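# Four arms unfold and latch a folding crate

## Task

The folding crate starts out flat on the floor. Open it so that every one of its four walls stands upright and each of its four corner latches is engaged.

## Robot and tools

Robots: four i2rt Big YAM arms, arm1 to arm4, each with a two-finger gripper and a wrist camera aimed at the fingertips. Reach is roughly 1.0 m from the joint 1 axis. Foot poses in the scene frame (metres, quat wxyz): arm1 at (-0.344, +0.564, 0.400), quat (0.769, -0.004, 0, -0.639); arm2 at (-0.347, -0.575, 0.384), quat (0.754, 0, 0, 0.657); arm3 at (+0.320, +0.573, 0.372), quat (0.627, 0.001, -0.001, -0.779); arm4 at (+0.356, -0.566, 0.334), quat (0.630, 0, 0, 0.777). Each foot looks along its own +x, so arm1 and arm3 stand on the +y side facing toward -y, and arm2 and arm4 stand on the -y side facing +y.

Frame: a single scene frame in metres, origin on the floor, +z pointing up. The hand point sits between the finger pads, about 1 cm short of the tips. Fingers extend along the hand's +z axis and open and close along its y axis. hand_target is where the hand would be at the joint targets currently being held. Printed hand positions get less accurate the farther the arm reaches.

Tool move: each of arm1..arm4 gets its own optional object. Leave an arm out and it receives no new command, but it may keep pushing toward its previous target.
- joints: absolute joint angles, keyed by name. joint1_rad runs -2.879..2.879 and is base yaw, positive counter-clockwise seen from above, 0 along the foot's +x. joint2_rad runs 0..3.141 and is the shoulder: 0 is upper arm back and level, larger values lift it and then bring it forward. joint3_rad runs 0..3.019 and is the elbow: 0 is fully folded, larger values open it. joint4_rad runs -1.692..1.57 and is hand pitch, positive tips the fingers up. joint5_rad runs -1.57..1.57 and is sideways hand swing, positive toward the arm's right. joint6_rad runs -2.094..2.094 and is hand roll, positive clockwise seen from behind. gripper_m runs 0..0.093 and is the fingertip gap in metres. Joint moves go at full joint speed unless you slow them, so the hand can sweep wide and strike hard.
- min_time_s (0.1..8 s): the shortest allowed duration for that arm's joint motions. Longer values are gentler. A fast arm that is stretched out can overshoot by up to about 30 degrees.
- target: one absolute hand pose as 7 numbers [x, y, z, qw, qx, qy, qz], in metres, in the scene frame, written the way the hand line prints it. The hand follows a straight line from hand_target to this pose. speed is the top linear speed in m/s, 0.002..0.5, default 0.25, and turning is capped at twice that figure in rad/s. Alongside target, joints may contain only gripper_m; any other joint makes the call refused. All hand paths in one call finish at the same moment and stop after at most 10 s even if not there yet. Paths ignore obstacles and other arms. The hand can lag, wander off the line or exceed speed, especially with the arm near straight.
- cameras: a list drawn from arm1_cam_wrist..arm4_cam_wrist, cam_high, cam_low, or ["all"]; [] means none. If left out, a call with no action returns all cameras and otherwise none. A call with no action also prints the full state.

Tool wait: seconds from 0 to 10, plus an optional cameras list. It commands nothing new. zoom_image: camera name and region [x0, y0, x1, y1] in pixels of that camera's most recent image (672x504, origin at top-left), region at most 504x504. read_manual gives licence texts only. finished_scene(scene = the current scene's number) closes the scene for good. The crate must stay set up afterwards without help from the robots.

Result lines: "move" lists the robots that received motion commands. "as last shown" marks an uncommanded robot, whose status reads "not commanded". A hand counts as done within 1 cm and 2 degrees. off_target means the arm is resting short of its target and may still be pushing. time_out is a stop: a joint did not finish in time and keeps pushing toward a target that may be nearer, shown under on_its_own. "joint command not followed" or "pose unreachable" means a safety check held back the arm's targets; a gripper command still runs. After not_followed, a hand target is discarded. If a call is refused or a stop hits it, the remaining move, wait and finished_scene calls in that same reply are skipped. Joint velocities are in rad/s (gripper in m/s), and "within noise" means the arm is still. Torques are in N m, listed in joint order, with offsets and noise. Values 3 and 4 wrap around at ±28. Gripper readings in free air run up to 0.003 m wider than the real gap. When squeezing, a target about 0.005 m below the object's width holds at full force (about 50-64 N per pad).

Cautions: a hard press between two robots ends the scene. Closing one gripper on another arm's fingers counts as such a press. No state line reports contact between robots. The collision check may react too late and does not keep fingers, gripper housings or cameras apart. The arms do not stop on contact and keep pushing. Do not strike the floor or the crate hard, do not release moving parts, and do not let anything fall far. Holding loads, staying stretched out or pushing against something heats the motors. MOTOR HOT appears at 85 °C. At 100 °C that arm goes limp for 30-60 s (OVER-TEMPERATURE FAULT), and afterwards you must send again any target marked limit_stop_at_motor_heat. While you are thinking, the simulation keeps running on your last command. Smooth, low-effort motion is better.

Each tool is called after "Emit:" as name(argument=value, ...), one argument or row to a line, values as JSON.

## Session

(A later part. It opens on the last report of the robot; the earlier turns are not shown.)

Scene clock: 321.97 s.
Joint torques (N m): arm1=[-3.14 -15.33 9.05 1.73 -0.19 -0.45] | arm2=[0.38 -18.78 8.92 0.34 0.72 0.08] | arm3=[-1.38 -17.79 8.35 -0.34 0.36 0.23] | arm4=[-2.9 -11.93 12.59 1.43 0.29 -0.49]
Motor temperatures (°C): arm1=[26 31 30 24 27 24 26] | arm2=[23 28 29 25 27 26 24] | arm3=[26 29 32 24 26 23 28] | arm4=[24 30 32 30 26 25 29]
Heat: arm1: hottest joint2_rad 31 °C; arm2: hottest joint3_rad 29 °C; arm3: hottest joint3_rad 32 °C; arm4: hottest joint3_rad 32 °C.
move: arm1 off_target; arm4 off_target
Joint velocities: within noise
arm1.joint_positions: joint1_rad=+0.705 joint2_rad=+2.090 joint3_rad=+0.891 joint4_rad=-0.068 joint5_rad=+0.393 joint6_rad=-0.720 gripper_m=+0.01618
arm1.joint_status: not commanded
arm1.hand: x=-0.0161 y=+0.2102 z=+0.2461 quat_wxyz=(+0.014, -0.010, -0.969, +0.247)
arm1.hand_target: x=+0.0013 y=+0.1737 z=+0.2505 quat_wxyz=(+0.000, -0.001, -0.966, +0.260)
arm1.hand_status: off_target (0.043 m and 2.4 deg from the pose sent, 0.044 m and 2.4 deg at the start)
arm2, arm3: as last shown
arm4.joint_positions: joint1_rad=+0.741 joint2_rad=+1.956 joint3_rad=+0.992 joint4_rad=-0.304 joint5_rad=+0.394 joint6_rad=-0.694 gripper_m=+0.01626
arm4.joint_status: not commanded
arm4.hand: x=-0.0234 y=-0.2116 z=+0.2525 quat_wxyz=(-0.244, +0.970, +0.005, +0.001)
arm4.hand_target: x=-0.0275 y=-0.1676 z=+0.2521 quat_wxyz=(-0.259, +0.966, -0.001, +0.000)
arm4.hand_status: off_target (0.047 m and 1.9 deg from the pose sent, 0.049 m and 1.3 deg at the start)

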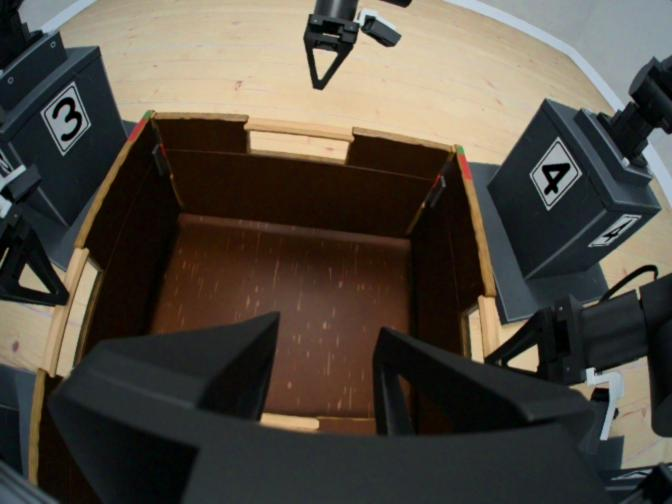

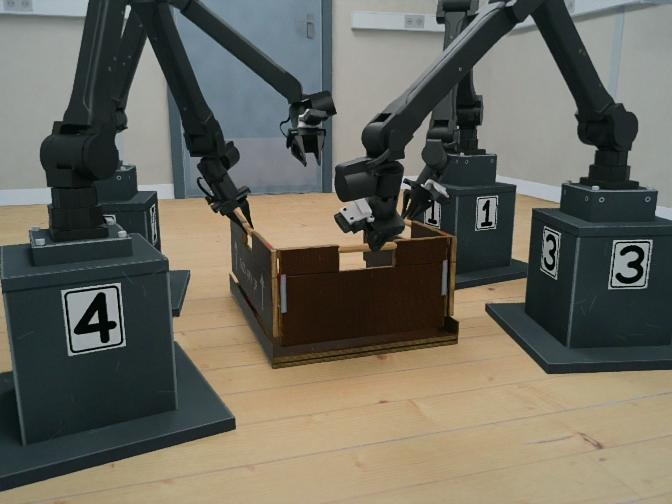

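Emit:
move(
  arm1={"target": [0.003, 0.236, 0.250, 0, 0, 0.966, -0.259], "speed": 0.08},
  cameras=["arm2_cam_wrist", "cam_low"],
)

Emit:
zoom_image(
  camera="arm2_cam_wrist",
  region=[100, 100, 220, 230],
)

Emit:
zoom_image(
  camera="cam_low",
  region=[390, 210, 480, 350],
)

Scene clock: 329.00 s.
Joint torques (N m): arm1=[4.01 -18.84 2.4 1.29 -0.02 0.23] | arm2=[0.38 -18.84 8.94 0.36 0.72 0.08] | arm3=[-1.2 -18.08 8.17 -0.32 0.36 0.23] | arm4=[-2.9 -11.99 12.59 1.42 0.3 -0.49]
Motor temperatures (°C): arm1=[26 31 30 24 26 24 26] | arm2=[23 28 29 25 28 26 24] | arm3=[26 29 32 24 26 23 28] | arm4=[25 30 33 30 26 25 29]
Heat: arm1: hottest joint2_rad 31 °C; arm2: hottest joint3_rad 29 °C; arm3: hottest joint3_rad 32 °C; arm4: hottest joint3_rad 33 °C.
move: arm1 off_target
Joint velocities: within noise
arm1.joint_positions: joint1_rad=+0.721 joint2_rad=+2.091 joint3_rad=+0.876 joint4_rad=-0.040 joint5_rad=+0.426 joint6_rad=-0.682 gripper_m=+0.01605
arm1.joint_status: not commanded
arm1.hand: x=-0.0164 y=+0.2141 z=+0.2463 quat_wxyz=(+0.013, -0.024, -0.965, +0.262)
arm1.hand_target: x=-0.0017 y=+0.2319 z=+0.2493 quat_wxyz=(+0.002, -0.005, -0.966, +0.259)
arm1.hand_status: off_target (0.029 m and 3.1 deg from the pose sent, 0.032 m and 2.4 deg at the start)
arm2, arm3, arm4: as last shown
arm4.hand_target: x=-0.0275 y=-0.1676 z=+0.2522 quat_wxyz=(-0.260, +0.966, -0.001, +0.000)

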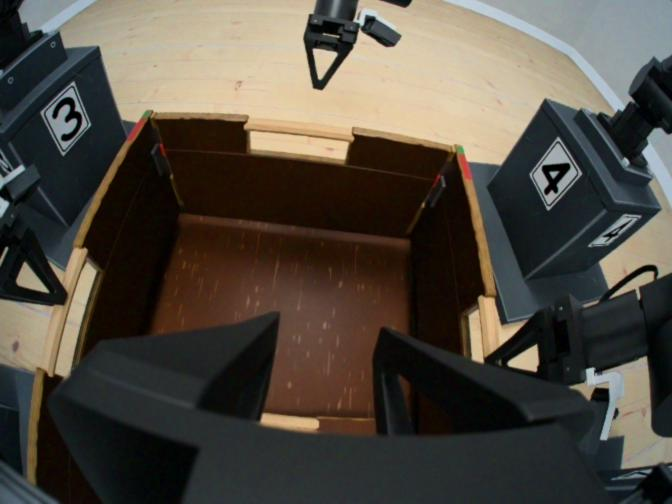

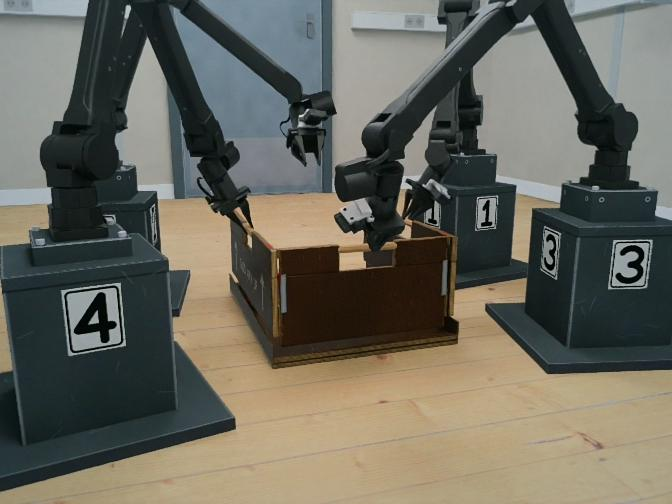

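Scaled by 3.877 from the camera's image (finer frame: 960x720).

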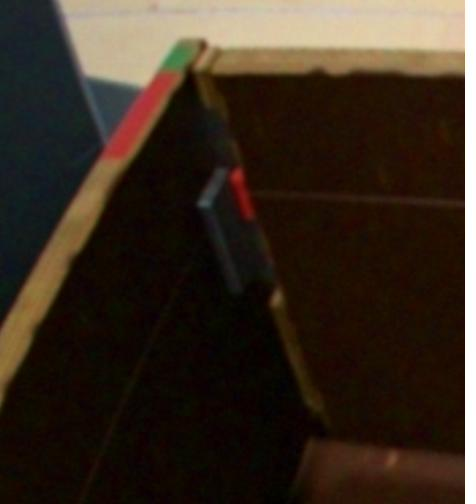

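Scaled by 3.600 from the camera's image (finer frame: 960x720).

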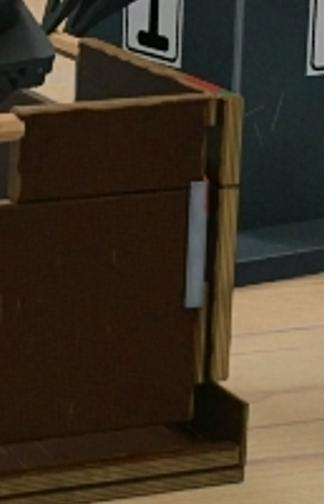

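Emit:
move(
  arm1={"target": [0.003, 0.255, 0.250, 0, 0, 0.966, -0.259], "speed": 0.08},
  cameras=["arm2_cam_wrist"],
)

Emit:
zoom_image(
  camera="arm2_cam_wrist",
  region=[100, 100, 220, 230],
)

Scene clock: 331.70 s.
Joint torques (N m): arm1=[7 -20.54 0.99 0.81 -0.28 0.26] | arm2=[0.38 -18.78 8.92 0.35 0.72 0.08] | arm3=[-1.08 -17.61 8.34 -0.34 0.37 0.21] | arm4=[-2.84 -11.93 12.6 1.43 0.3 -0.49]
Motor temperatures (°C): arm1=[26 31 30 24 26 24 26] | arm2=[23 28 29 25 28 26 24] | arm3=[26 29 32 24 26 23 28] | arm4=[25 30 33 30 26 25 29]
Heat: arm1: hottest joint2_rad 31 °C; arm2: hottest joint3_rad 29 °C; arm3: hottest joint3_rad 32 °C; arm4: hottest joint3_rad 33 °C.
move: arm1 off_target
Joint velocities: within noise
arm1.joint_positions: joint1_rad=+0.729 joint2_rad=+2.094 joint3_rad=+0.867 joint4_rad=-0.015 joint5_rad=+0.443 joint6_rad=-0.670 gripper_m=+0.01595
arm1.joint_status: not commanded
arm1.hand: x=-0.0163 y=+0.2152 z=+0.2460 quat_wxyz=(+0.011, -0.029, -0.962, +0.272)
arm1.hand_target: x=+0.0021 y=+0.2515 z=+0.2492 quat_wxyz=(-0.001, +0.004, -0.965, +0.262)
arm1.hand_status: off_target (0.044 m and 3.8 deg from the pose sent, 0.045 m and 3.1 deg at the start)
arm2, arm3, arm4: as last shown

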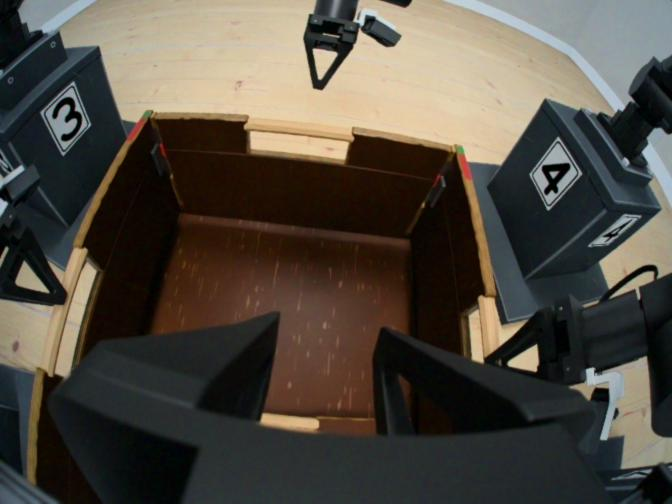

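Scaled by 3.877 from the camera's image (finer frame: 960x720).

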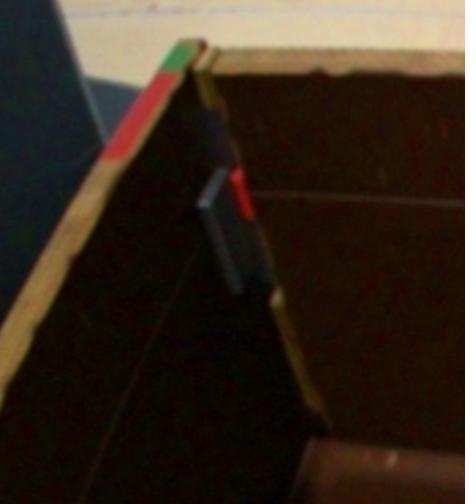

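Emit:
move(
  arm3={"target": [0.290, -0.028, 0.325, 0.177, -0.6708, -0.7008, 0.1694], "speed": 0.15, "joints": {"gripper_m": 0.04}},
)

Emit:
move(
  arm3={"target": [0.262, -0.028, 0.272, 0.177, -0.6708, -0.7008, 0.1694], "speed": 0.1},
  cameras=["arm3_cam_wrist", "cam_low", "arm2_cam_wrist"],
)

Scene clock: 339.73 s.
Joint torques (N m): arm1=[6.89 -20.01 0.9 0.54 -0.25 0.3] | arm2=[0.38 -18.78 8.94 0.35 0.72 0.08] | arm3=[-0.09 -19.55 6.32 -0.2 0.51 0.01] | arm4=[-2.84 -11.93 12.59 1.43 0.3 -0.49]
Motor temperatures (°C): arm1=[26 31 30 24 26 24 27] | arm2=[23 28 29 25 28 26 24] | arm3=[26 28 32 24 26 23 28] | arm4=[25 30 33 30 26 25 29]
Heat: arm1: hottest joint2_rad 31 °C; arm2: hottest joint3_rad 29 °C; arm3: hottest joint3_rad 32 °C; arm4: hottest joint3_rad 33 °C.
move: arm3 done
Joint velocities: within noise
arm1, arm2, arm4: as last shown
arm3.joint_positions: joint1_rad=+0.307 joint2_rad=+2.185 joint3_rad=+1.561 joint4_rad=-0.991 joint5_rad=+0.493 joint6_rad=+0.067 gripper_m=+0.03988
arm3.joint_status: all done
arm3.hand: x=+0.2924 y=-0.0271 z=+0.3219 quat_wxyz=(+0.173, -0.674, -0.698, +0.171)
arm3.hand_target: x=+0.2928 y=-0.0283 z=+0.3242 quat_wxyz=(+0.176, -0.669, -0.702, +0.169)
arm3.hand_status: done (0.004 m and 0.6 deg from the pose sent, 0.067 m and 1.3 deg at the start)
pictures: none

Scene clock: 341.00 s.
Joint torques (N m): arm1=[6.89 -19.72 0.91 0.8 -0.27 0.29] | arm2=[0.38 -18.78 8.94 0.36 0.72 0.08] | arm3=[-0.91 -17.38 4.96 0.85 0.52 -0.02] | arm4=[-2.84 -11.93 12.6 1.43 0.3 -0.49]
Motor temperatures (°C): arm1=[26 31 30 24 26 24 27] | arm2=[23 28 29 25 28 26 24] | arm3=[26 28 32 24 26 23 28] | arm4=[25 30 33 30 27 25 29]
Heat: arm1: hottest joint2_rad 31 °C; arm2: hottest joint3_rad 29 °C; arm3: hottest joint3_rad 32 °C; arm4: hottest joint3_rad 33 °C.
move: arm3 off_target
Joint velocities: within noise
arm1, arm2, arm4: as last shown
arm3.joint_positions: joint1_rad=+0.259 joint2_rad=+2.231 joint3_rad=+1.550 joint4_rad=-0.888 joint5_rad=+0.493 joint6_rad=+0.014 gripper_m=+0.03988
arm3.joint_status: not commanded
arm3.hand: x=+0.2644 y=-0.0345 z=+0.2915 quat_wxyz=(+0.166, -0.676, -0.696, +0.177)
arm3.hand_target: x=+0.2602 y=-0.0270 z=+0.2726 quat_wxyz=(+0.177, -0.671, -0.700, +0.168)
arm3.hand_status: off_target (0.021 m and 1.7 deg from the pose sent, 0.058 m and 0.6 deg at the start)
pictures: arm2_cam_wrist, arm3_cam_wrist, cam_low

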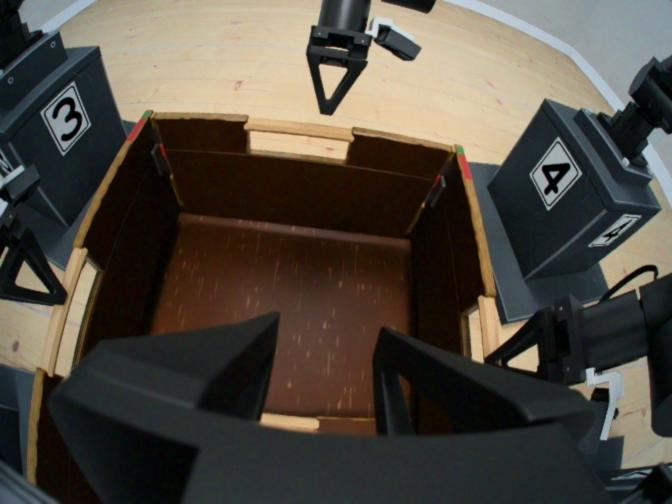

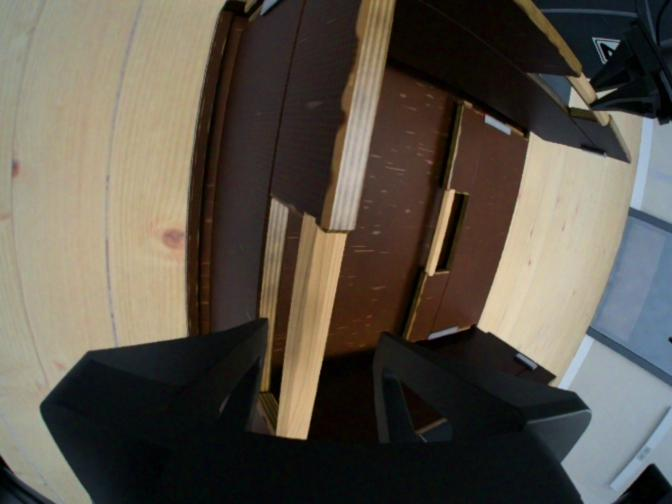

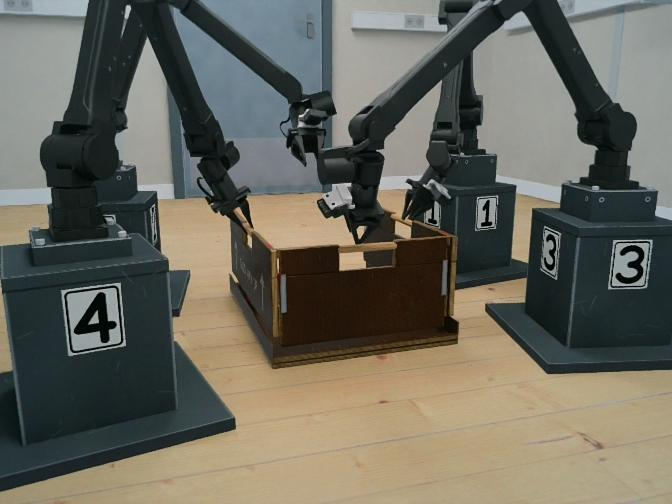

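Emit:
move(
  arm3={"target": [0.255, -0.022, 0.248, 0.177, -0.6708, -0.7008, 0.1694], "speed": 0.08},
  cameras=["arm3_cam_wrist", "cam_low"],
)

Emit:
zoom_image(
  camera="cam_low",
  region=[310, 170, 430, 290],
)

Scene clock: 343.93 s.
Joint torques (N m): arm1=[6.48 -20.48 1.06 0.75 -0.26 0.26] | arm2=[0.38 -18.78 8.94 0.36 0.72 0.08] | arm3=[-1.96 -17.38 4.52 0.87 0.57 -0.03] | arm4=[-2.9 -11.99 12.59 1.43 0.3 -0.49]
Motor temperatures (°C): arm1=[26 31 30 24 26 24 27] | arm2=[23 28 29 25 28 26 24] | arm3=[26 28 32 24 26 23 28] | arm4=[25 29 34 30 27 25 29]
Heat: arm1: hottest joint2_rad 31 °C; arm2: hottest joint3_rad 29 °C; arm3: hottest joint3_rad 32 °C; arm4: hottest joint3_rad 34 °C.
move: arm3 off_target
Joint velocities: within noise
arm1, arm2, arm4: as last shown
arm3.joint_positions: joint1_rad=+0.258 joint2_rad=+2.257 joint3_rad=+1.526 joint4_rad=-0.828 joint5_rad=+0.494 joint6_rad=+0.003 gripper_m=+0.03988
arm3.joint_status: not commanded
arm3.hand: x=+0.2631 y=-0.0306 z=+0.2694 quat_wxyz=(+0.164, -0.673, -0.698, +0.180)
arm3.hand_target: x=+0.2548 y=-0.0202 z=+0.2486 quat_wxyz=(+0.178, -0.671, -0.700, +0.169)
arm3.hand_status: off_target (0.024 m and 1.9 deg from the pose sent, 0.046 m and 1.7 deg at the start)

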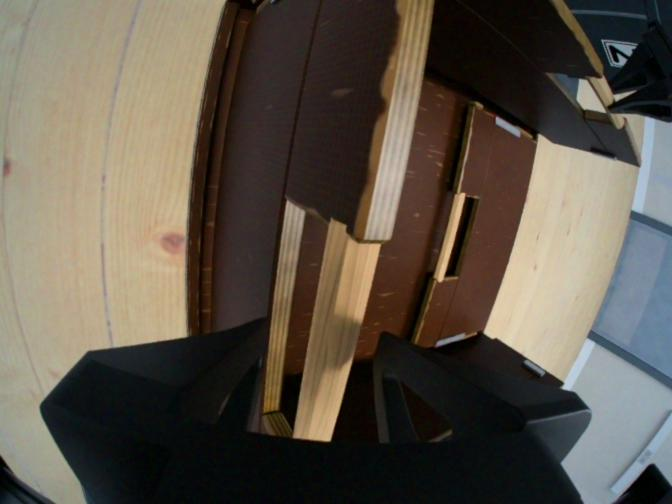

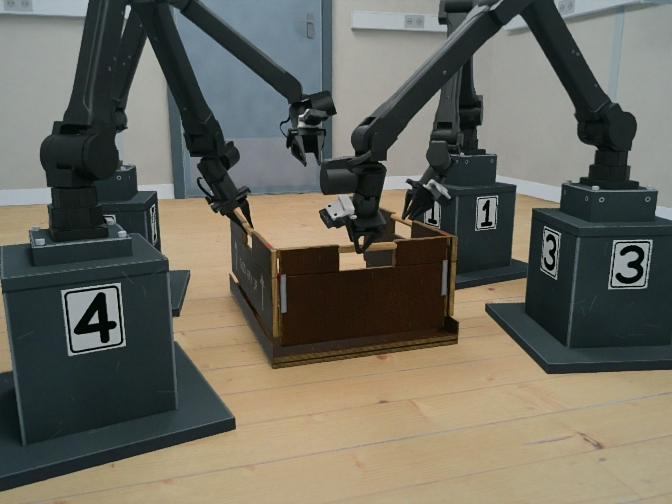

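Scaled by 4.200 from the camera's image (finer frame: 960x720).

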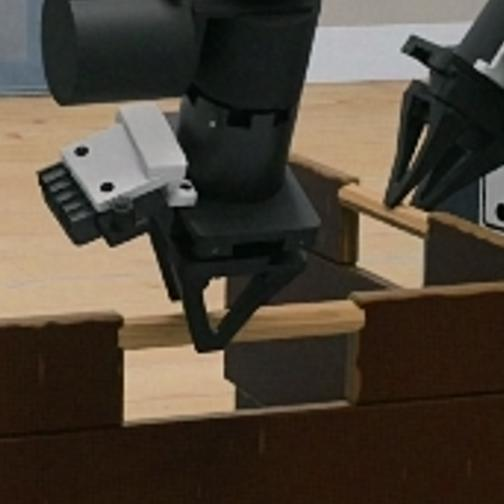

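Emit:
move(
  arm3={"joints": {"gripper_m": 0.010}},
)

Emit:
move(
  arm3={"target": [0.215, -0.026, 0.256, 0.177, -0.6708, -0.7008, 0.1694], "speed": 0.08},
  cameras=["arm3_cam_wrist", "cam_low", "arm2_cam_wrist"],
)

Scene clock: 345.77 s.
Joint torques (N m): arm1=[6.89 -19.9 1.14 0.9 -0.24 0.26] | arm2=[0.38 -18.78 8.95 0.36 0.72 0.08] | arm3=[-1.14 -17.26 4.48 0.9 0.22 -0.01] | arm4=[-2.9 -11.93 12.6 1.43 0.3 -0.49]
Motor temperatures (°C): arm1=[26 31 30 24 26 24 27] | arm2=[23 28 29 25 28 26 24] | arm3=[26 28 32 24 26 23 28] | arm4=[25 29 34 30 27 25 29]
Heat: arm1: hottest joint2_rad 31 °C; arm2: hottest joint3_rad 29 °C; arm3: hottest joint3_rad 32 °C; arm4: hottest joint3_rad 34 °C.
move: arm3 done
Joint velocities: within noise
arm1, arm2, arm4: as last shown
arm3.joint_positions: joint1_rad=+0.256 joint2_rad=+2.256 joint3_rad=+1.526 joint4_rad=-0.828 joint5_rad=+0.513 joint6_rad=+0.003 gripper_m=+0.01017
arm3.joint_status: all done
arm3.hand: x=+0.2594 y=-0.0310 z=+0.2718 quat_wxyz=(+0.170, -0.672, -0.696, +0.186)
arm3.hand_target: x=+0.2545 y=-0.0207 z=+0.2501 quat_wxyz=(+0.180, -0.670, -0.699, +0.172)
arm3.hand_status: not commanded
pictures: none

Scene clock: 346.87 s.
Joint torques (N m): arm1=[7.36 -19.66 0.99 0.68 -0.26 0.29] | arm2=[0.32 -18.78 8.95 0.35 0.72 0.08] | arm3=[-5.66 -17.61 4.79 1.7 0.58 -0.19] | arm4=[-2.84 -11.99 12.59 1.43 0.3 -0.49]
Motor temperatures (°C): arm1=[26 31 30 24 26 24 27] | arm2=[23 28 29 25 28 26 24] | arm3=[26 28 32 24 26 23 28] | arm4=[25 29 34 30 27 25 29]
Heat: arm1: hottest joint2_rad 31 °C; arm2: hottest joint3_rad 29 °C; arm3: hottest joint3_rad 32 °C; arm4: hottest joint3_rad 34 °C.
move: arm3 off_target
Joint velocities: within noise
arm1, arm4: as last shown
arm2.joint_positions: joint1_rad=-0.163 joint2_rad=+1.982 joint3_rad=+1.314 joint4_rad=-0.602 joint5_rad=+0.787 joint6_rad=+1.125 gripper_m=+0.03613
arm2.joint_status: not commanded
arm2.hand: x=-0.0535 y=-0.0444 z=+0.4101 quat_wxyz=(-0.404, +0.010, -0.915, +0.009)
arm2.hand_target: x=-0.0513 y=-0.0292 z=+0.4188 quat_wxyz=(-0.409, +0.003, -0.913, -0.002)
arm2.hand_status: not commanded
arm3.joint_positions: joint1_rad=+0.247 joint2_rad=+2.251 joint3_rad=+1.526 joint4_rad=-0.828 joint5_rad=+0.482 joint6_rad=-0.046 gripper_m=+0.01018
arm3.joint_status: not commanded
arm3.hand: x=+0.2586 y=-0.0313 z=+0.2719 quat_wxyz=(+0.163, -0.661, -0.712, +0.173)
arm3.hand_target: x=+0.2235 y=-0.0247 z=+0.2562 quat_wxyz=(+0.172, -0.671, -0.701, +0.167)
arm3.hand_status: off_target (0.047 m and 2.3 deg from the pose sent, 0.047 m and 2.2 deg at the start)
pictures: arm2_cam_wrist, arm3_cam_wrist, cam_low

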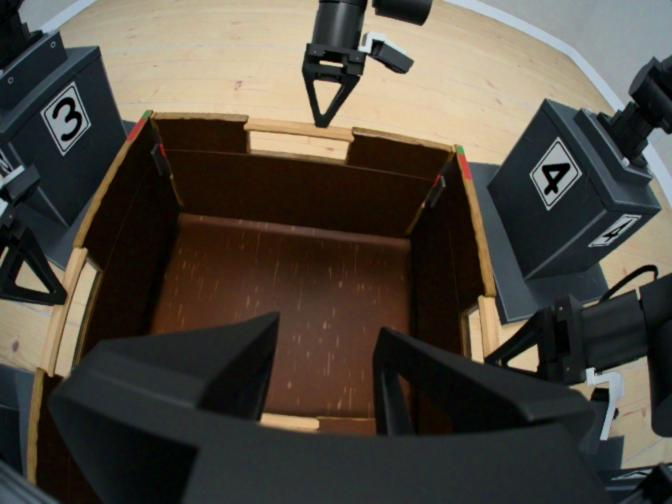

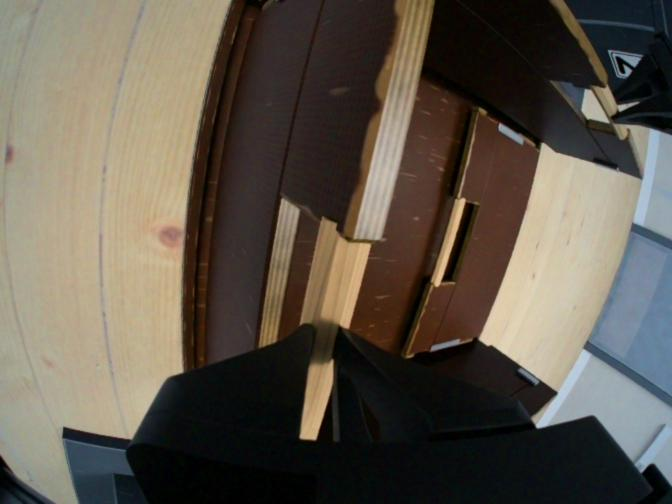

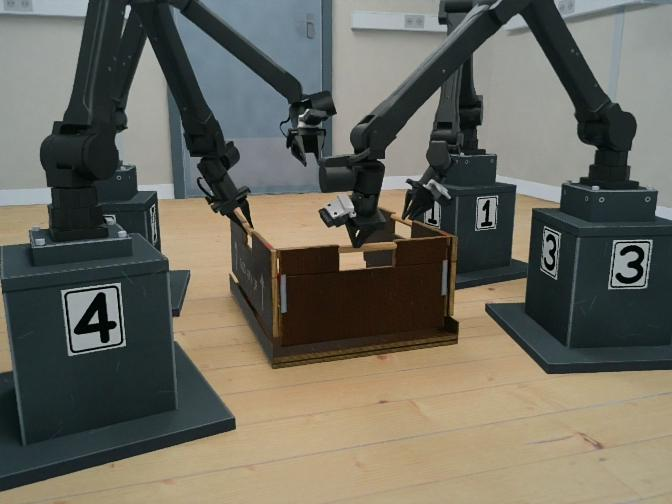

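Emit:
move(
  arm3={"joints": {"gripper_m": 0.045}},
  arm1={"target": [0.003, 0.222, 0.250, 0, 0, 0.966, -0.259], "speed": 0.1},
  arm4={"target": [-0.030, -0.200, 0.252, -0.2588, 0.9659, 0, 0], "speed": 0.1},
  arm2={"target": [-0.068, 0.0, 0.20, 0, 0.70711, -0.70711, 0], "speed": 0.4},
  cameras=["cam_low"],
)

Emit:
move(
  arm3={"target": [0.285, 0.01, 0.36, 0.177, -0.6708, -0.7008, 0.1694], "speed": 0.2},
  cameras=["arm2_cam_wrist", "cam_low", "cam_high", "arm3_cam_wrist"],
)

Scene clock: 353.63 s.
Joint torques (N m): arm1=[2.49 -19.02 4.25 0.32 -0.77 -0.08] | arm2=[-0.67 -23.36 7.71 -0.06 -0.16 -0.11] | arm3=[-3.02 -17.32 4.75 1.01 0.87 0.01] | arm4=[0.97 -14.21 8.24 1.42 0.46 0.07]
Motor temperatures (°C): arm1=[26 31 30 24 26 24 27] | arm2=[23 28 29 25 28 26 24] | arm3=[26 28 31 24 26 23 28] | arm4=[25 29 34 30 27 25 29]
Heat: arm1: hottest joint2_rad 31 °C; arm2: hottest joint3_rad 29 °C; arm3: hottest joint3_rad 31 °C; arm4: hottest joint3_rad 34 °C.
move: arm1 off_target; arm2 off_target; arm3 done; arm4 off_target
Joint velocities: within noise
arm1.joint_positions: joint1_rad=+0.726 joint2_rad=+2.094 joint3_rad=+0.874 joint4_rad=-0.032 joint5_rad=+0.435 joint6_rad=-0.673 gripper_m=+0.01595
arm1.joint_status: not commanded
arm1.hand: x=-0.0159 y=+0.2146 z=+0.2458 quat_wxyz=(+0.013, -0.027, -0.963, +0.266)
arm1.hand_target: x=+0.0018 y=+0.2230 z=+0.2496 quat_wxyz=(+0.001, -0.003, -0.966, +0.257)
arm1.hand_status: off_target (0.021 m and 3.5 deg from the pose sent, 0.021 m and 3.8 deg at the start)
arm2.joint_positions: joint1_rad=-0.309 joint2_rad=+2.435 joint3_rad=+1.659 joint4_rad=-0.814 joint5_rad=+0.007 joint6_rad=-0.432 gripper_m=+0.03613
arm2.joint_status: not commanded
arm2.hand: x=-0.0775 y=-0.0144 z=+0.1937 quat_wxyz=(+0.007, +0.703, -0.711, +0.006)
arm2.hand_target: x=-0.0680 y=-0.0028 z=+0.2009 quat_wxyz=(-0.002, +0.704, -0.711, +0.001)
arm2.hand_status: off_target (0.018 m and 1.3 deg from the pose sent, 0.215 m and 98.3 deg at the start)
arm3.joint_positions: joint1_rad=+0.219 joint2_rad=+2.251 joint3_rad=+1.526 joint4_rad=-0.810 joint5_rad=+0.474 joint6_rad=-0.072 gripper_m=+0.04490
arm3.joint_status: all done
arm3.hand: x=+0.2431 y=-0.0336 z=+0.2714 quat_wxyz=(+0.159, -0.664, -0.710, +0.172)
arm3.hand_target: x=+0.2232 y=-0.0247 z=+0.2559 quat_wxyz=(+0.173, -0.668, -0.705, +0.166)
arm3.hand_status: not commanded
arm4.joint_positions: joint1_rad=+0.748 joint2_rad=+1.956 joint3_rad=+0.992 joint4_rad=-0.304 joint5_rad=+0.408 joint6_rad=-0.688 gripper_m=+0.01626
arm4.joint_status: not commanded
arm4.hand: x=-0.0241 y=-0.2123 z=+0.2534 quat_wxyz=(-0.249, +0.969, +0.004, +0.004)
arm4.hand_target: x=-0.0295 y=-0.2001 z=+0.2521 quat_wxyz=(-0.259, +0.966, -0.001, +0.000)
arm4.hand_status: off_target (0.014 m and 1.4 deg from the pose sent, 0.013 m and 1.9 deg at the start)

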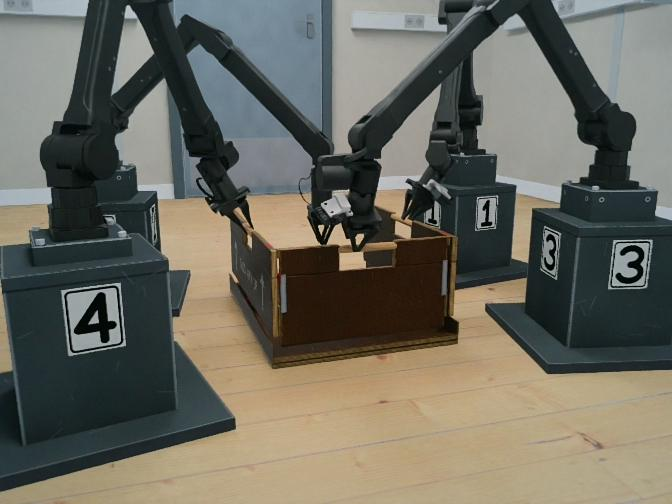

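Scene clock: 355.07 s.
Joint torques (N m): arm1=[2.2 -18.67 4.25 0.14 -0.8 -0.02] | arm2=[-0.62 -23.36 7.72 -0.06 -0.16 -0.13] | arm3=[-0.85 -17.38 4.93 -0.17 0.56 0.22] | arm4=[0.97 -14.27 8.24 1.4 0.46 0.07]
Motor temperatures (°C): arm1=[26 31 30 24 26 24 27] | arm2=[23 29 29 25 28 26 24] | arm3=[26 28 31 24 26 23 28] | arm4=[25 29 34 30 27 25 29]
Heat: arm1: hottest joint2_rad 31 °C; arm2: hottest joint2_rad 29 °C; arm3: hottest joint3_rad 31 °C; arm4: hottest joint3_rad 34 °C.
move: arm3 off_target
Joint velocities: within noise
arm1, arm2, arm4: as last shown
arm2.joint_positions: joint1_rad=-0.309 joint2_rad=+2.435 joint3_rad=+1.659 joint4_rad=-0.814 joint5_rad=+0.007 joint6_rad=-0.434 gripper_m=+0.03613
arm2.hand_target: x=-0.0680 y=-0.0028 z=+0.2009 quat_wxyz=(-0.002, +0.704, -0.710, +0.001)
arm3.joint_positions: joint1_rad=+0.290 joint2_rad=+2.044 joint3_rad=+1.452 joint4_rad=-0.994 joint5_rad=+0.494 joint6_rad=+0.043 gripper_m=+0.04491
arm3.joint_status: not commanded
arm3.hand: x=+0.2799 y=+0.0004 z=+0.3677 quat_wxyz=(+0.167, -0.674, -0.698, +0.177)
arm3.hand_target: x=+0.2798 y=+0.0094 z=+0.3603 quat_wxyz=(+0.178, -0.674, -0.697, +0.169)
arm3.hand_status: off_target (0.013 m and 1.5 deg from the pose sent, 0.107 m and 2.5 deg at the start)
pictures: arm2_cam_wrist, arm3_cam_wrist, cam_high, cam_low

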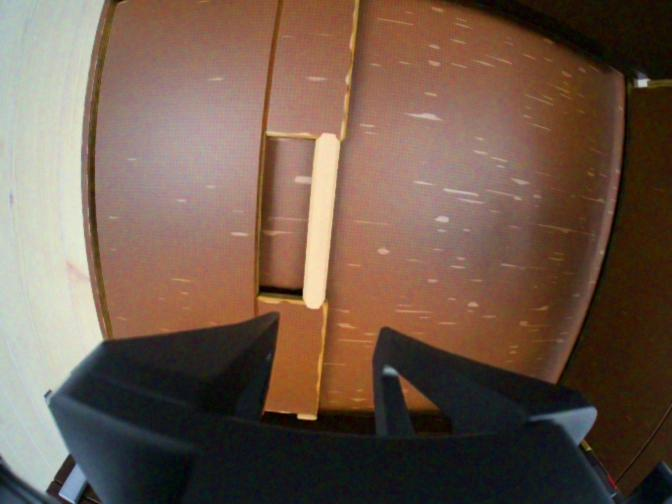

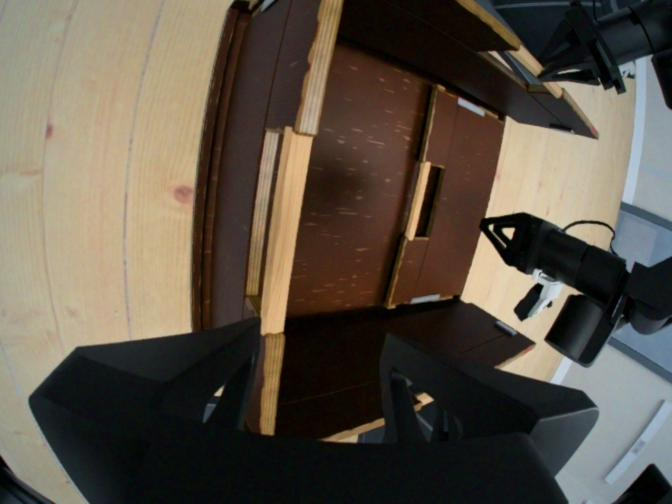

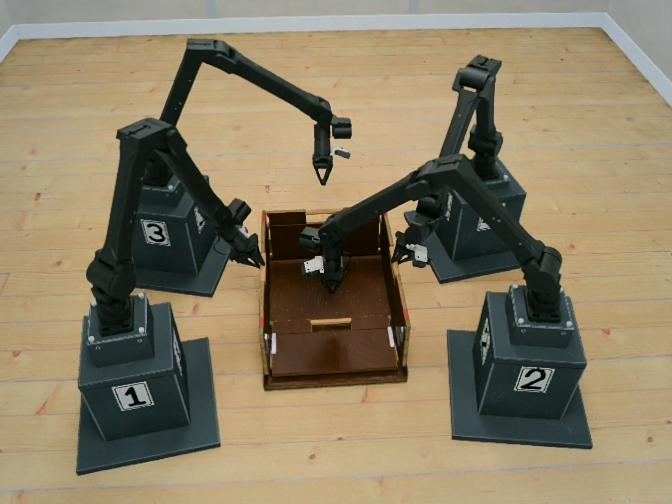

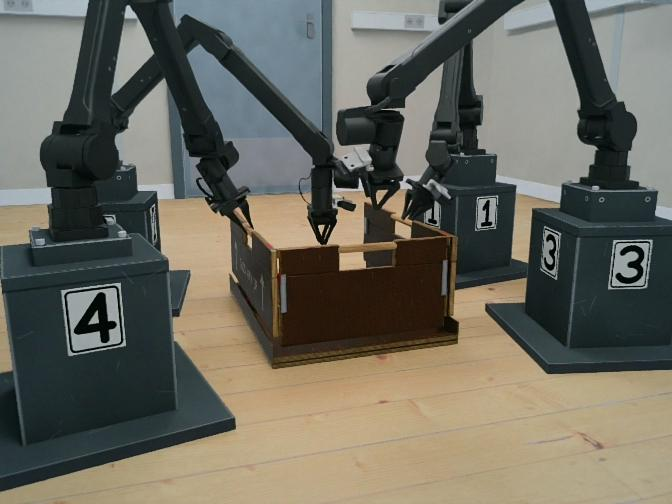

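Emit:
move(
  arm2={"target": [-0.069, 0.003, 0.052, 0, 0.7283, -0.6852, 0], "speed": 0.15},
  cameras=["arm2_cam_wrist"],
)

Scene clock: 361.87 s.
Joint torques (N m): arm1=[2.02 -18.61 4.34 0.36 -0.78 -0.1] | arm2=[-0.26 -24.41 6.69 0.58 -0.17 -0.15] | arm3=[-0.56 -17.96 4.86 -0.12 0.53 0.21] | arm4=[0.97 -14.21 8.24 1.42 0.46 0.07]
Motor temperatures (°C): arm1=[26 31 30 24 27 24 27] | arm2=[23 29 29 25 27 26 24] | arm3=[26 29 31 24 26 23 28] | arm4=[25 29 33 30 27 25 29]
Heat: arm1: hottest joint2_rad 31 °C; arm2: hottest joint2_rad 29 °C; arm3: hottest joint3_rad 31 °C; arm4: hottest joint3_rad 33 °C.
move: arm2 off_target
Joint velocities: within noise
arm1, arm4: as last shown
arm2.joint_positions: joint1_rad=-0.309 joint2_rad=+2.751 joint3_rad=+1.835 joint4_rad=-0.696 joint5_rad=+0.002 joint6_rad=-0.498 gripper_m=+0.03613
arm2.joint_status: not commanded
arm2.hand: x=-0.0787 y=-0.0152 z=+0.0457 quat_wxyz=(+0.019, +0.726, -0.688, +0.007)
arm2.hand_target: x=-0.0699 y=+0.0013 z=+0.0520 quat_wxyz=(+0.001, +0.728, -0.686, +0.000)
arm2.hand_status: off_target (0.022 m and 2.3 deg from the pose sent, 0.143 m and 4.3 deg at the start)
arm3.joint_positions: joint1_rad=+0.289 joint2_rad=+2.044 joint3_rad=+1.452 joint4_rad=-0.994 joint5_rad=+0.494 joint6_rad=+0.043 gripper_m=+0.04491
arm3.joint_status: not commanded
arm3.hand: x=+0.2790 y=+0.0005 z=+0.3677 quat_wxyz=(+0.167, -0.674, -0.697, +0.177)
arm3.hand_target: x=+0.2789 y=+0.0095 z=+0.3603 quat_wxyz=(+0.178, -0.674, -0.697, +0.169)
arm3.hand_status: not commanded

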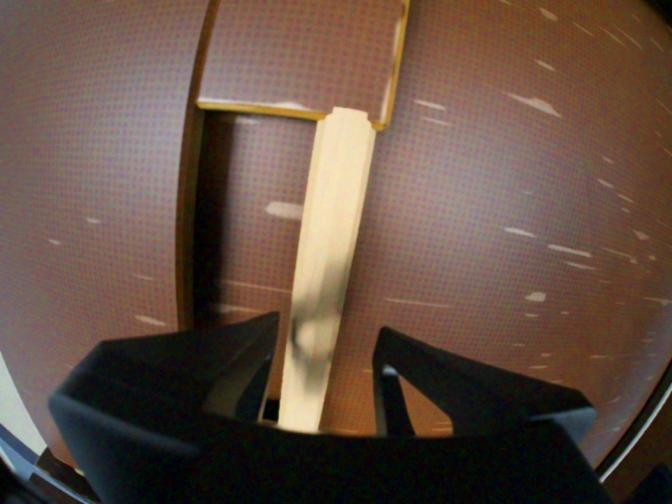

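Emit:
move(
  arm2={"target": [-0.075, 0.004, 0.040, 0, 0.7283, -0.6852, 0], "speed": 0.1},
)

Emit:
move(
  arm2={"joints": {"gripper_m": 0.009}},
  cameras=["arm2_cam_wrist"],
)

Scene clock: 364.33 s.
Joint torques (N m): arm1=[2.43 -18.43 4.23 0.55 -0.75 -0.08] | arm2=[0.56 -23.82 6.69 0.64 -0.16 -0.04] | arm3=[-0.03 -17.03 4.93 -0.24 0.54 0.23] | arm4=[0.97 -14.27 8.23 1.42 0.46 0.07]
Motor temperatures (°C): arm1=[26 31 30 24 27 24 27] | arm2=[23 29 29 25 27 26 24] | arm3=[26 29 31 24 26 23 28] | arm4=[25 29 33 30 27 25 29]
Heat: arm1: hottest joint2_rad 31 °C; arm2: hottest joint2_rad 29 °C; arm3: hottest joint3_rad 31 °C; arm4: hottest joint3_rad 33 °C.
move: arm2 off_target
Joint velocities: within noise
arm1, arm3, arm4: as last shown
arm2.joint_positions: joint1_rad=-0.309 joint2_rad=+2.768 joint3_rad=+1.852 joint4_rad=-0.688 joint5_rad=+0.002 joint6_rad=-0.498 gripper_m=+0.03613
arm2.joint_status: not commanded
arm2.hand: x=-0.0773 y=-0.0123 z=+0.0393 quat_wxyz=(+0.015, +0.726, -0.688, +0.006)
arm2.hand_target: x=-0.0753 y=+0.0032 z=+0.0400 quat_wxyz=(+0.000, +0.728, -0.685, +0.000)
arm2.hand_status: off_target (0.016 m and 1.9 deg from the pose sent, 0.020 m and 2.3 deg at the start)
pictures: none

Scene clock: 365.00 s.
Joint torques (N m): arm1=[1.73 -19.43 4.29 0.24 -0.74 -0.1] | arm2=[0.21 -23.77 6.71 0.77 0.08 -0.04] | arm3=[-0.67 -17.67 5.01 -0.21 0.53 0.24] | arm4=[0.97 -14.27 8.23 1.4 0.46 0.07]
Motor temperatures (°C): arm1=[26 31 30 24 27 24 27] | arm2=[23 29 29 25 27 26 24] | arm3=[26 29 31 24 26 23 28] | arm4=[25 29 33 30 27 25 29]
Heat: arm1: hottest joint2_rad 31 °C; arm2: hottest joint2_rad 29 °C; arm3: hottest joint3_rad 31 °C; arm4: hottest joint3_rad 33 °C.
move: arm2 off_target
Joint velocities: within noise
arm1, arm3, arm4: as last shown
arm2.joint_positions: joint1_rad=-0.302 joint2_rad=+2.768 joint3_rad=+1.852 joint4_rad=-0.693 joint5_rad=-0.012 joint6_rad=-0.507 gripper_m=+0.01629
arm2.joint_status: gripper_m off_target (ended at +0.01632, target +0.00900)
arm2.hand: x=-0.0834 y=-0.0106 z=+0.0393 quat_wxyz=(+0.019, +0.731, -0.682, +0.000)
arm2.hand_target: x=-0.0776 y=+0.0046 z=+0.0405 quat_wxyz=(+0.001, +0.732, -0.681, -0.004)
arm2.hand_status: not commanded

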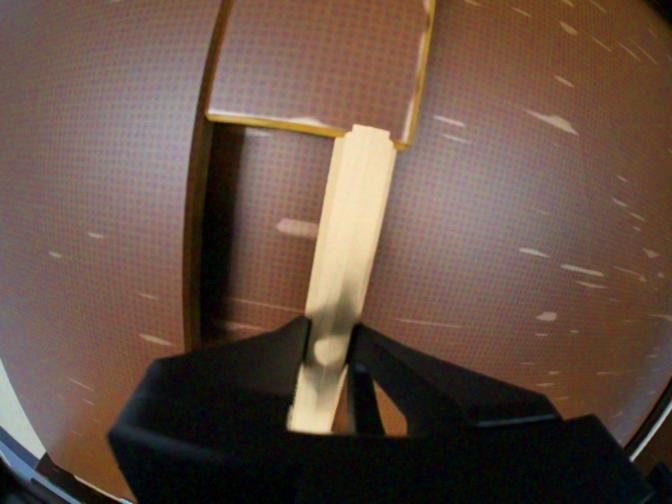

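Emit:
move(
  arm2={"target": [-0.100, 0.004, 0.148, -0.0418, 0.7268, -0.6838, 0.0444], "speed": 0.12},
)

Emit:
move(
  arm2={"target": [-0.125, 0.004, 0.198, -0.0894, 0.7220, -0.6793, 0.0950], "speed": 0.12},
  cameras=["arm2_cam_wrist", "cam_high"],
)

Scene clock: 369.67 s.
Joint torques (N m): arm1=[1.79 -18.37 4.21 0.34 -0.77 -0.07] | arm2=[0.67 -28.75 4.41 -0.62 -0.17 0.16] | arm3=[-0.15 -17.38 5.03 -0.17 0.53 0.21] | arm4=[0.97 -14.27 8.24 1.42 0.46 0.07]
Motor temperatures (°C): arm1=[26 31 30 24 27 24 27] | arm2=[23 30 29 25 27 26 25] | arm3=[26 29 31 24 26 23 28] | arm4=[25 30 33 30 27 25 29]
Heat: arm1: hottest joint2_rad 31 °C; arm2: hottest joint2_rad 30 °C; arm3: hottest joint3_rad 31 °C; arm4: hottest joint3_rad 33 °C.
move: arm2 off_target
Joint velocities: within noise
arm1, arm3, arm4: as last shown
arm2.joint_positions: joint1_rad=-0.246 joint2_rad=+2.578 joint3_rad=+1.664 joint4_rad=-0.636 joint5_rad=+0.128 joint6_rad=-0.451 gripper_m=+0.01629
arm2.joint_status: not commanded
arm2.hand: x=-0.0957 y=-0.0113 z=+0.1109 quat_wxyz=(-0.033, +0.729, -0.681, +0.056)
arm2.hand_target: x=-0.0956 y=+0.0055 z=+0.1463 quat_wxyz=(-0.048, +0.726, -0.685, +0.047)
arm2.hand_status: off_target (0.040 m and 1.7 deg from the pose sent, 0.111 m and 8.6 deg at the start)
pictures: none

Scene clock: 370.80 s.
Joint torques (N m): arm1=[2.14 -18.37 4.19 0.42 -0.76 -0.04] | arm2=[0.67 -28.22 4.53 -0.4 -0.15 0.16] | arm3=[-0.38 -17.61 4.98 -0.12 0.53 0.22] | arm4=[0.91 -14.27 8.23 1.42 0.46 0.07]
Motor temperatures (°C): arm1=[26 31 30 24 27 24 27] | arm2=[23 30 28 25 27 26 25] | arm3=[26 29 31 24 26 23 28] | arm4=[25 30 33 30 27 25 29]
Heat: arm1: hottest joint2_rad 31 °C; arm2: hottest joint2_rad 30 °C; arm3: hottest joint3_rad 31 °C; arm4: hottest joint3_rad 33 °C.
move: arm2 off_target
Joint velocities: within noise
arm1, arm3, arm4: as last shown
arm2.joint_positions: joint1_rad=-0.171 joint2_rad=+2.455 joint3_rad=+1.555 joint4_rad=-0.633 joint5_rad=+0.257 joint6_rad=-0.382 gripper_m=+0.01614
arm2.joint_status: not commanded
arm2.hand: x=-0.1215 y=-0.0125 z=+0.1611 quat_wxyz=(-0.072, +0.725, -0.676, +0.108)
arm2.hand_target: x=-0.1232 y=+0.0035 z=+0.1965 quat_wxyz=(-0.089, +0.722, -0.680, +0.096)
arm2.hand_status: off_target (0.041 m and 2.5 deg from the pose sent, 0.093 m and 7.9 deg at the start)

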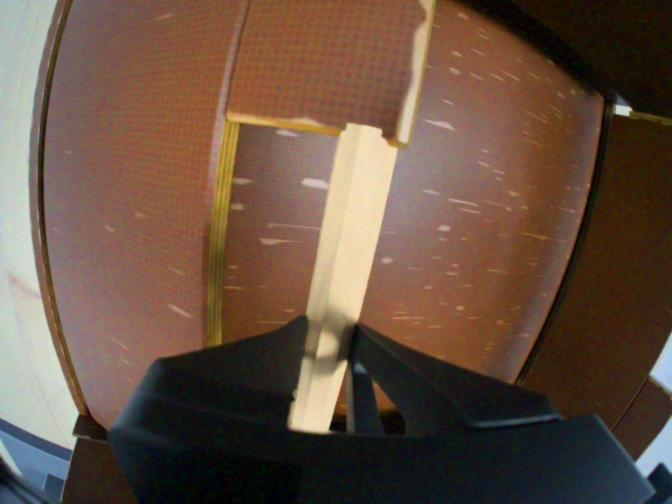

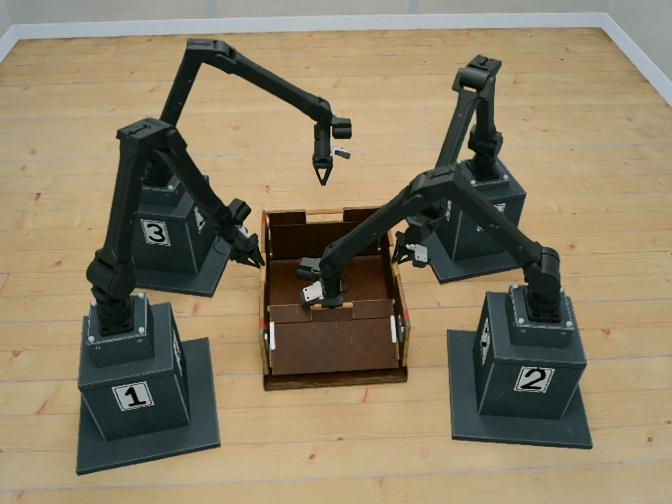

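Emit:
move(
  arm2={"target": [-0.175, 0.004, 0.245, -0.1131, 0.7183, -0.6758, 0.1202], "speed": 0.14},
)

Emit:
move(
  arm2={"target": [-0.227, 0.003, 0.266, -0.1307, 0.7149, -0.6726, 0.1390], "speed": 0.12},
)

Emit:
move(
  arm2={"target": [-0.275, 0.003, 0.272, -0.1542, 0.7096, -0.6677, 0.1639], "speed": 0.1},
  cameras=["arm2_cam_wrist", "cam_high", "arm4_cam_wrist"],
)

Emit:
zoom_image(
  camera="cam_high",
  region=[240, 190, 430, 400],
)

Scene clock: 373.90 s.
Joint torques (N m): arm1=[2.26 -18.43 4.31 0.39 -0.77 -0.06] | arm2=[0.79 -25.88 5.44 -0.02 0.06 0.12] | arm3=[-0.67 -17.49 5.09 -0.21 0.54 0.18] | arm4=[0.97 -14.27 8.24 1.4 0.46 0.07]
Motor temperatures (°C): arm1=[26 31 30 24 27 24 27] | arm2=[23 30 28 25 27 26 25] | arm3=[26 29 31 24 26 23 28] | arm4=[25 30 33 30 27 25 29]
Heat: arm1: hottest joint2_rad 31 °C; arm2: hottest joint2_rad 30 °C; arm3: hottest joint3_rad 31 °C; arm4: hottest joint3_rad 33 °C.
move: arm2 off_target
Joint velocities: within noise
arm1, arm3, arm4: as last shown
arm2.joint_positions: joint1_rad=-0.069 joint2_rad=+2.328 joint3_rad=+1.473 joint4_rad=-0.700 joint5_rad=+0.326 joint6_rad=-0.277 gripper_m=+0.01356
arm2.joint_status: not commanded
arm2.hand: x=-0.1720 y=-0.0129 z=+0.2168 quat_wxyz=(-0.091, +0.721, -0.673, +0.135)
arm2.hand_target: x=-0.1749 y=+0.0034 z=+0.2446 quat_wxyz=(-0.110, +0.719, -0.676, +0.121)
arm2.hand_status: off_target (0.033 m and 3.0 deg from the pose sent, 0.101 m and 5.0 deg at the start)
arm4.hand_target: x=-0.0295 y=-0.2001 z=+0.2521 quat_wxyz=(-0.259, +0.966, +0.000, +0.000)
pictures: none

Scene clock: 375.07 s.
Joint torques (N m): arm1=[2.02 -18.96 4.3 0.28 -0.78 -0.04] | arm2=[1.49 -24.88 5.72 0.16 -0.16 0.14] | arm3=[-0.62 -17.49 5.08 -0.16 0.52 0.21] | arm4=[0.97 -14.27 8.24 1.42 0.46 0.07]
Motor temperatures (°C): arm1=[26 31 30 24 27 24 27] | arm2=[23 30 28 25 27 26 25] | arm3=[26 29 31 24 26 23 28] | arm4=[24 30 33 30 27 25 29]
Heat: arm1: hottest joint2_rad 31 °C; arm2: hottest joint2_rad 30 °C; arm3: hottest joint3_rad 31 °C; arm4: hottest joint3_rad 33 °C.
move: arm2 off_target
Joint velocities: within noise
arm1.joint_positions: joint1_rad=+0.726 joint2_rad=+2.094 joint3_rad=+0.874 joint4_rad=-0.032 joint5_rad=+0.435 joint6_rad=-0.673 gripper_m=+0.01595
arm1.joint_status: not commanded
arm1.hand: x=-0.0159 y=+0.2146 z=+0.2458 quat_wxyz=(+0.013, -0.027, -0.963, +0.266)
arm1.hand_target: x=+0.0018 y=+0.2230 z=+0.2496 quat_wxyz=(+0.001, -0.003, -0.966, +0.257)
arm1.hand_status: not commanded
arm2.joint_positions: joint1_rad=+0.024 joint2_rad=+2.274 joint3_rad=+1.435 joint4_rad=-0.743 joint5_rad=+0.395 joint6_rad=-0.175 gripper_m=+0.01247
arm2.joint_status: not commanded
arm2.hand: x=-0.2158 y=-0.0151 z=+0.2411 quat_wxyz=(-0.113, +0.715, -0.670, +0.160)
arm2.hand_target: x=-0.2261 y=+0.0022 z=+0.2651 quat_wxyz=(-0.131, +0.715, -0.672, +0.141)
arm2.hand_status: off_target (0.033 m and 3.2 deg from the pose sent, 0.076 m and 4.6 deg at the start)
arm3: as last shown
arm4.joint_positions: joint1_rad=+0.748 joint2_rad=+1.956 joint3_rad=+0.992 joint4_rad=-0.304 joint5_rad=+0.408 joint6_rad=-0.688 gripper_m=+0.01626
arm4.joint_status: not commanded
arm4.hand: x=-0.0241 y=-0.2123 z=+0.2534 quat_wxyz=(-0.249, +0.969, +0.004, +0.004)
arm4.hand_target: x=-0.0295 y=-0.2001 z=+0.2521 quat_wxyz=(-0.259, +0.966, +0.000, +0.000)
arm4.hand_status: not commanded
pictures: none

Scene clock: 376.43 s.
Joint torques (N m): arm1=[2.26 -18.73 4.4 0.25 -0.75 -0.01] | arm2=[-1.08 -23.41 6.12 0.34 0.21 0.11] | arm3=[-0.38 -17.44 5 -0.12 0.53 0.19] | arm4=[0.97 -14.27 8.24 1.42 0.45 0.07]
Motor temperatures (°C): arm1=[26 31 30 24 27 24 27] | arm2=[23 30 28 25 27 26 25] | arm3=[26 29 31 24 26 23 28] | arm4=[24 30 32 30 27 25 29]
Heat: arm1: hottest joint2_rad 31 °C; arm2: hottest joint2_rad 30 °C; arm3: hottest joint3_rad 31 °C; arm4: hottest joint3_rad 32 °C.
move: arm2 off_target
Joint velocities: within noise
arm1, arm3, arm4: as last shown
arm1.hand_target: x=+0.0018 y=+0.2230 z=+0.2497 quat_wxyz=(+0.001, -0.003, -0.966, +0.257)
arm2.joint_positions: joint1_rad=+0.155 joint2_rad=+2.256 joint3_rad=+1.433 joint4_rad=-0.794 joint5_rad=+0.450 joint6_rad=-0.061 gripper_m=+0.00913
arm2.joint_status: not commanded
arm2.on_its_own: gripper_m moved -0.00334 to your old target +0.00900
arm2.hand: x=-0.2808 y=-0.0102 z=+0.2550 quat_wxyz=(-0.139, +0.719, -0.657, +0.176)
arm2.hand_target: x=-0.2793 y=+0.0043 z=+0.2717 quat_wxyz=(-0.154, +0.712, -0.666, +0.161)
arm2.hand_status: off_target (0.022 m and 2.8 deg from the pose sent, 0.069 m and 4.8 deg at the start)
pictures: arm2_cam_wrist, arm4_cam_wrist, cam_high

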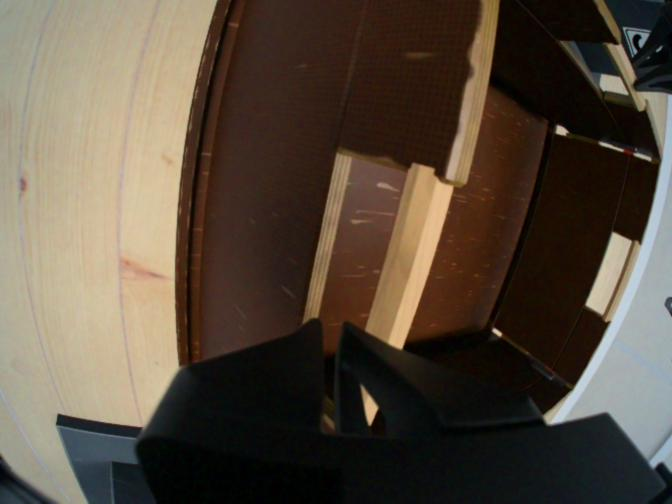

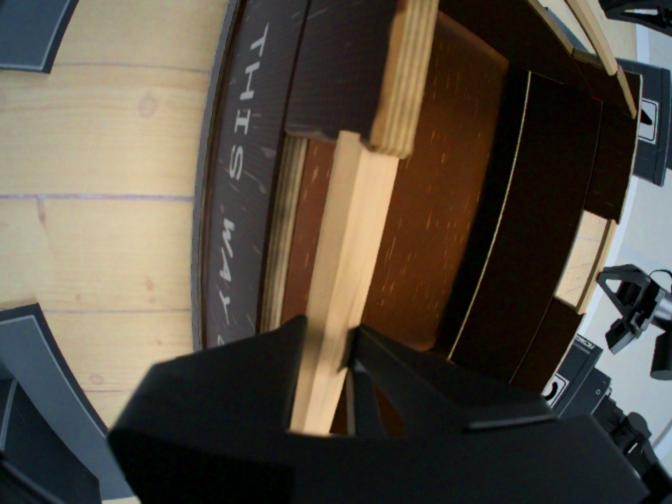

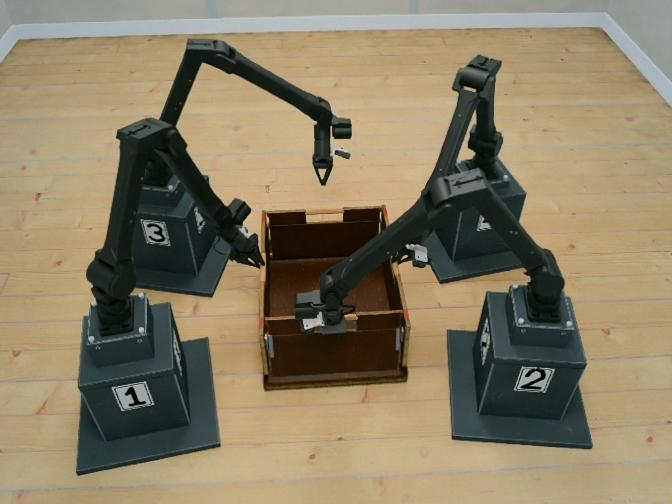

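Scaled by 2.400 from the camera's image (finer frame: 960x720).

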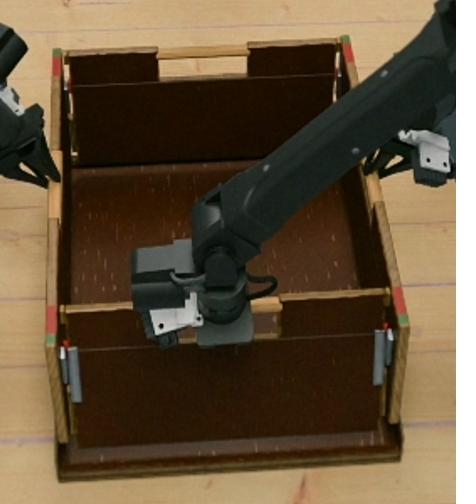

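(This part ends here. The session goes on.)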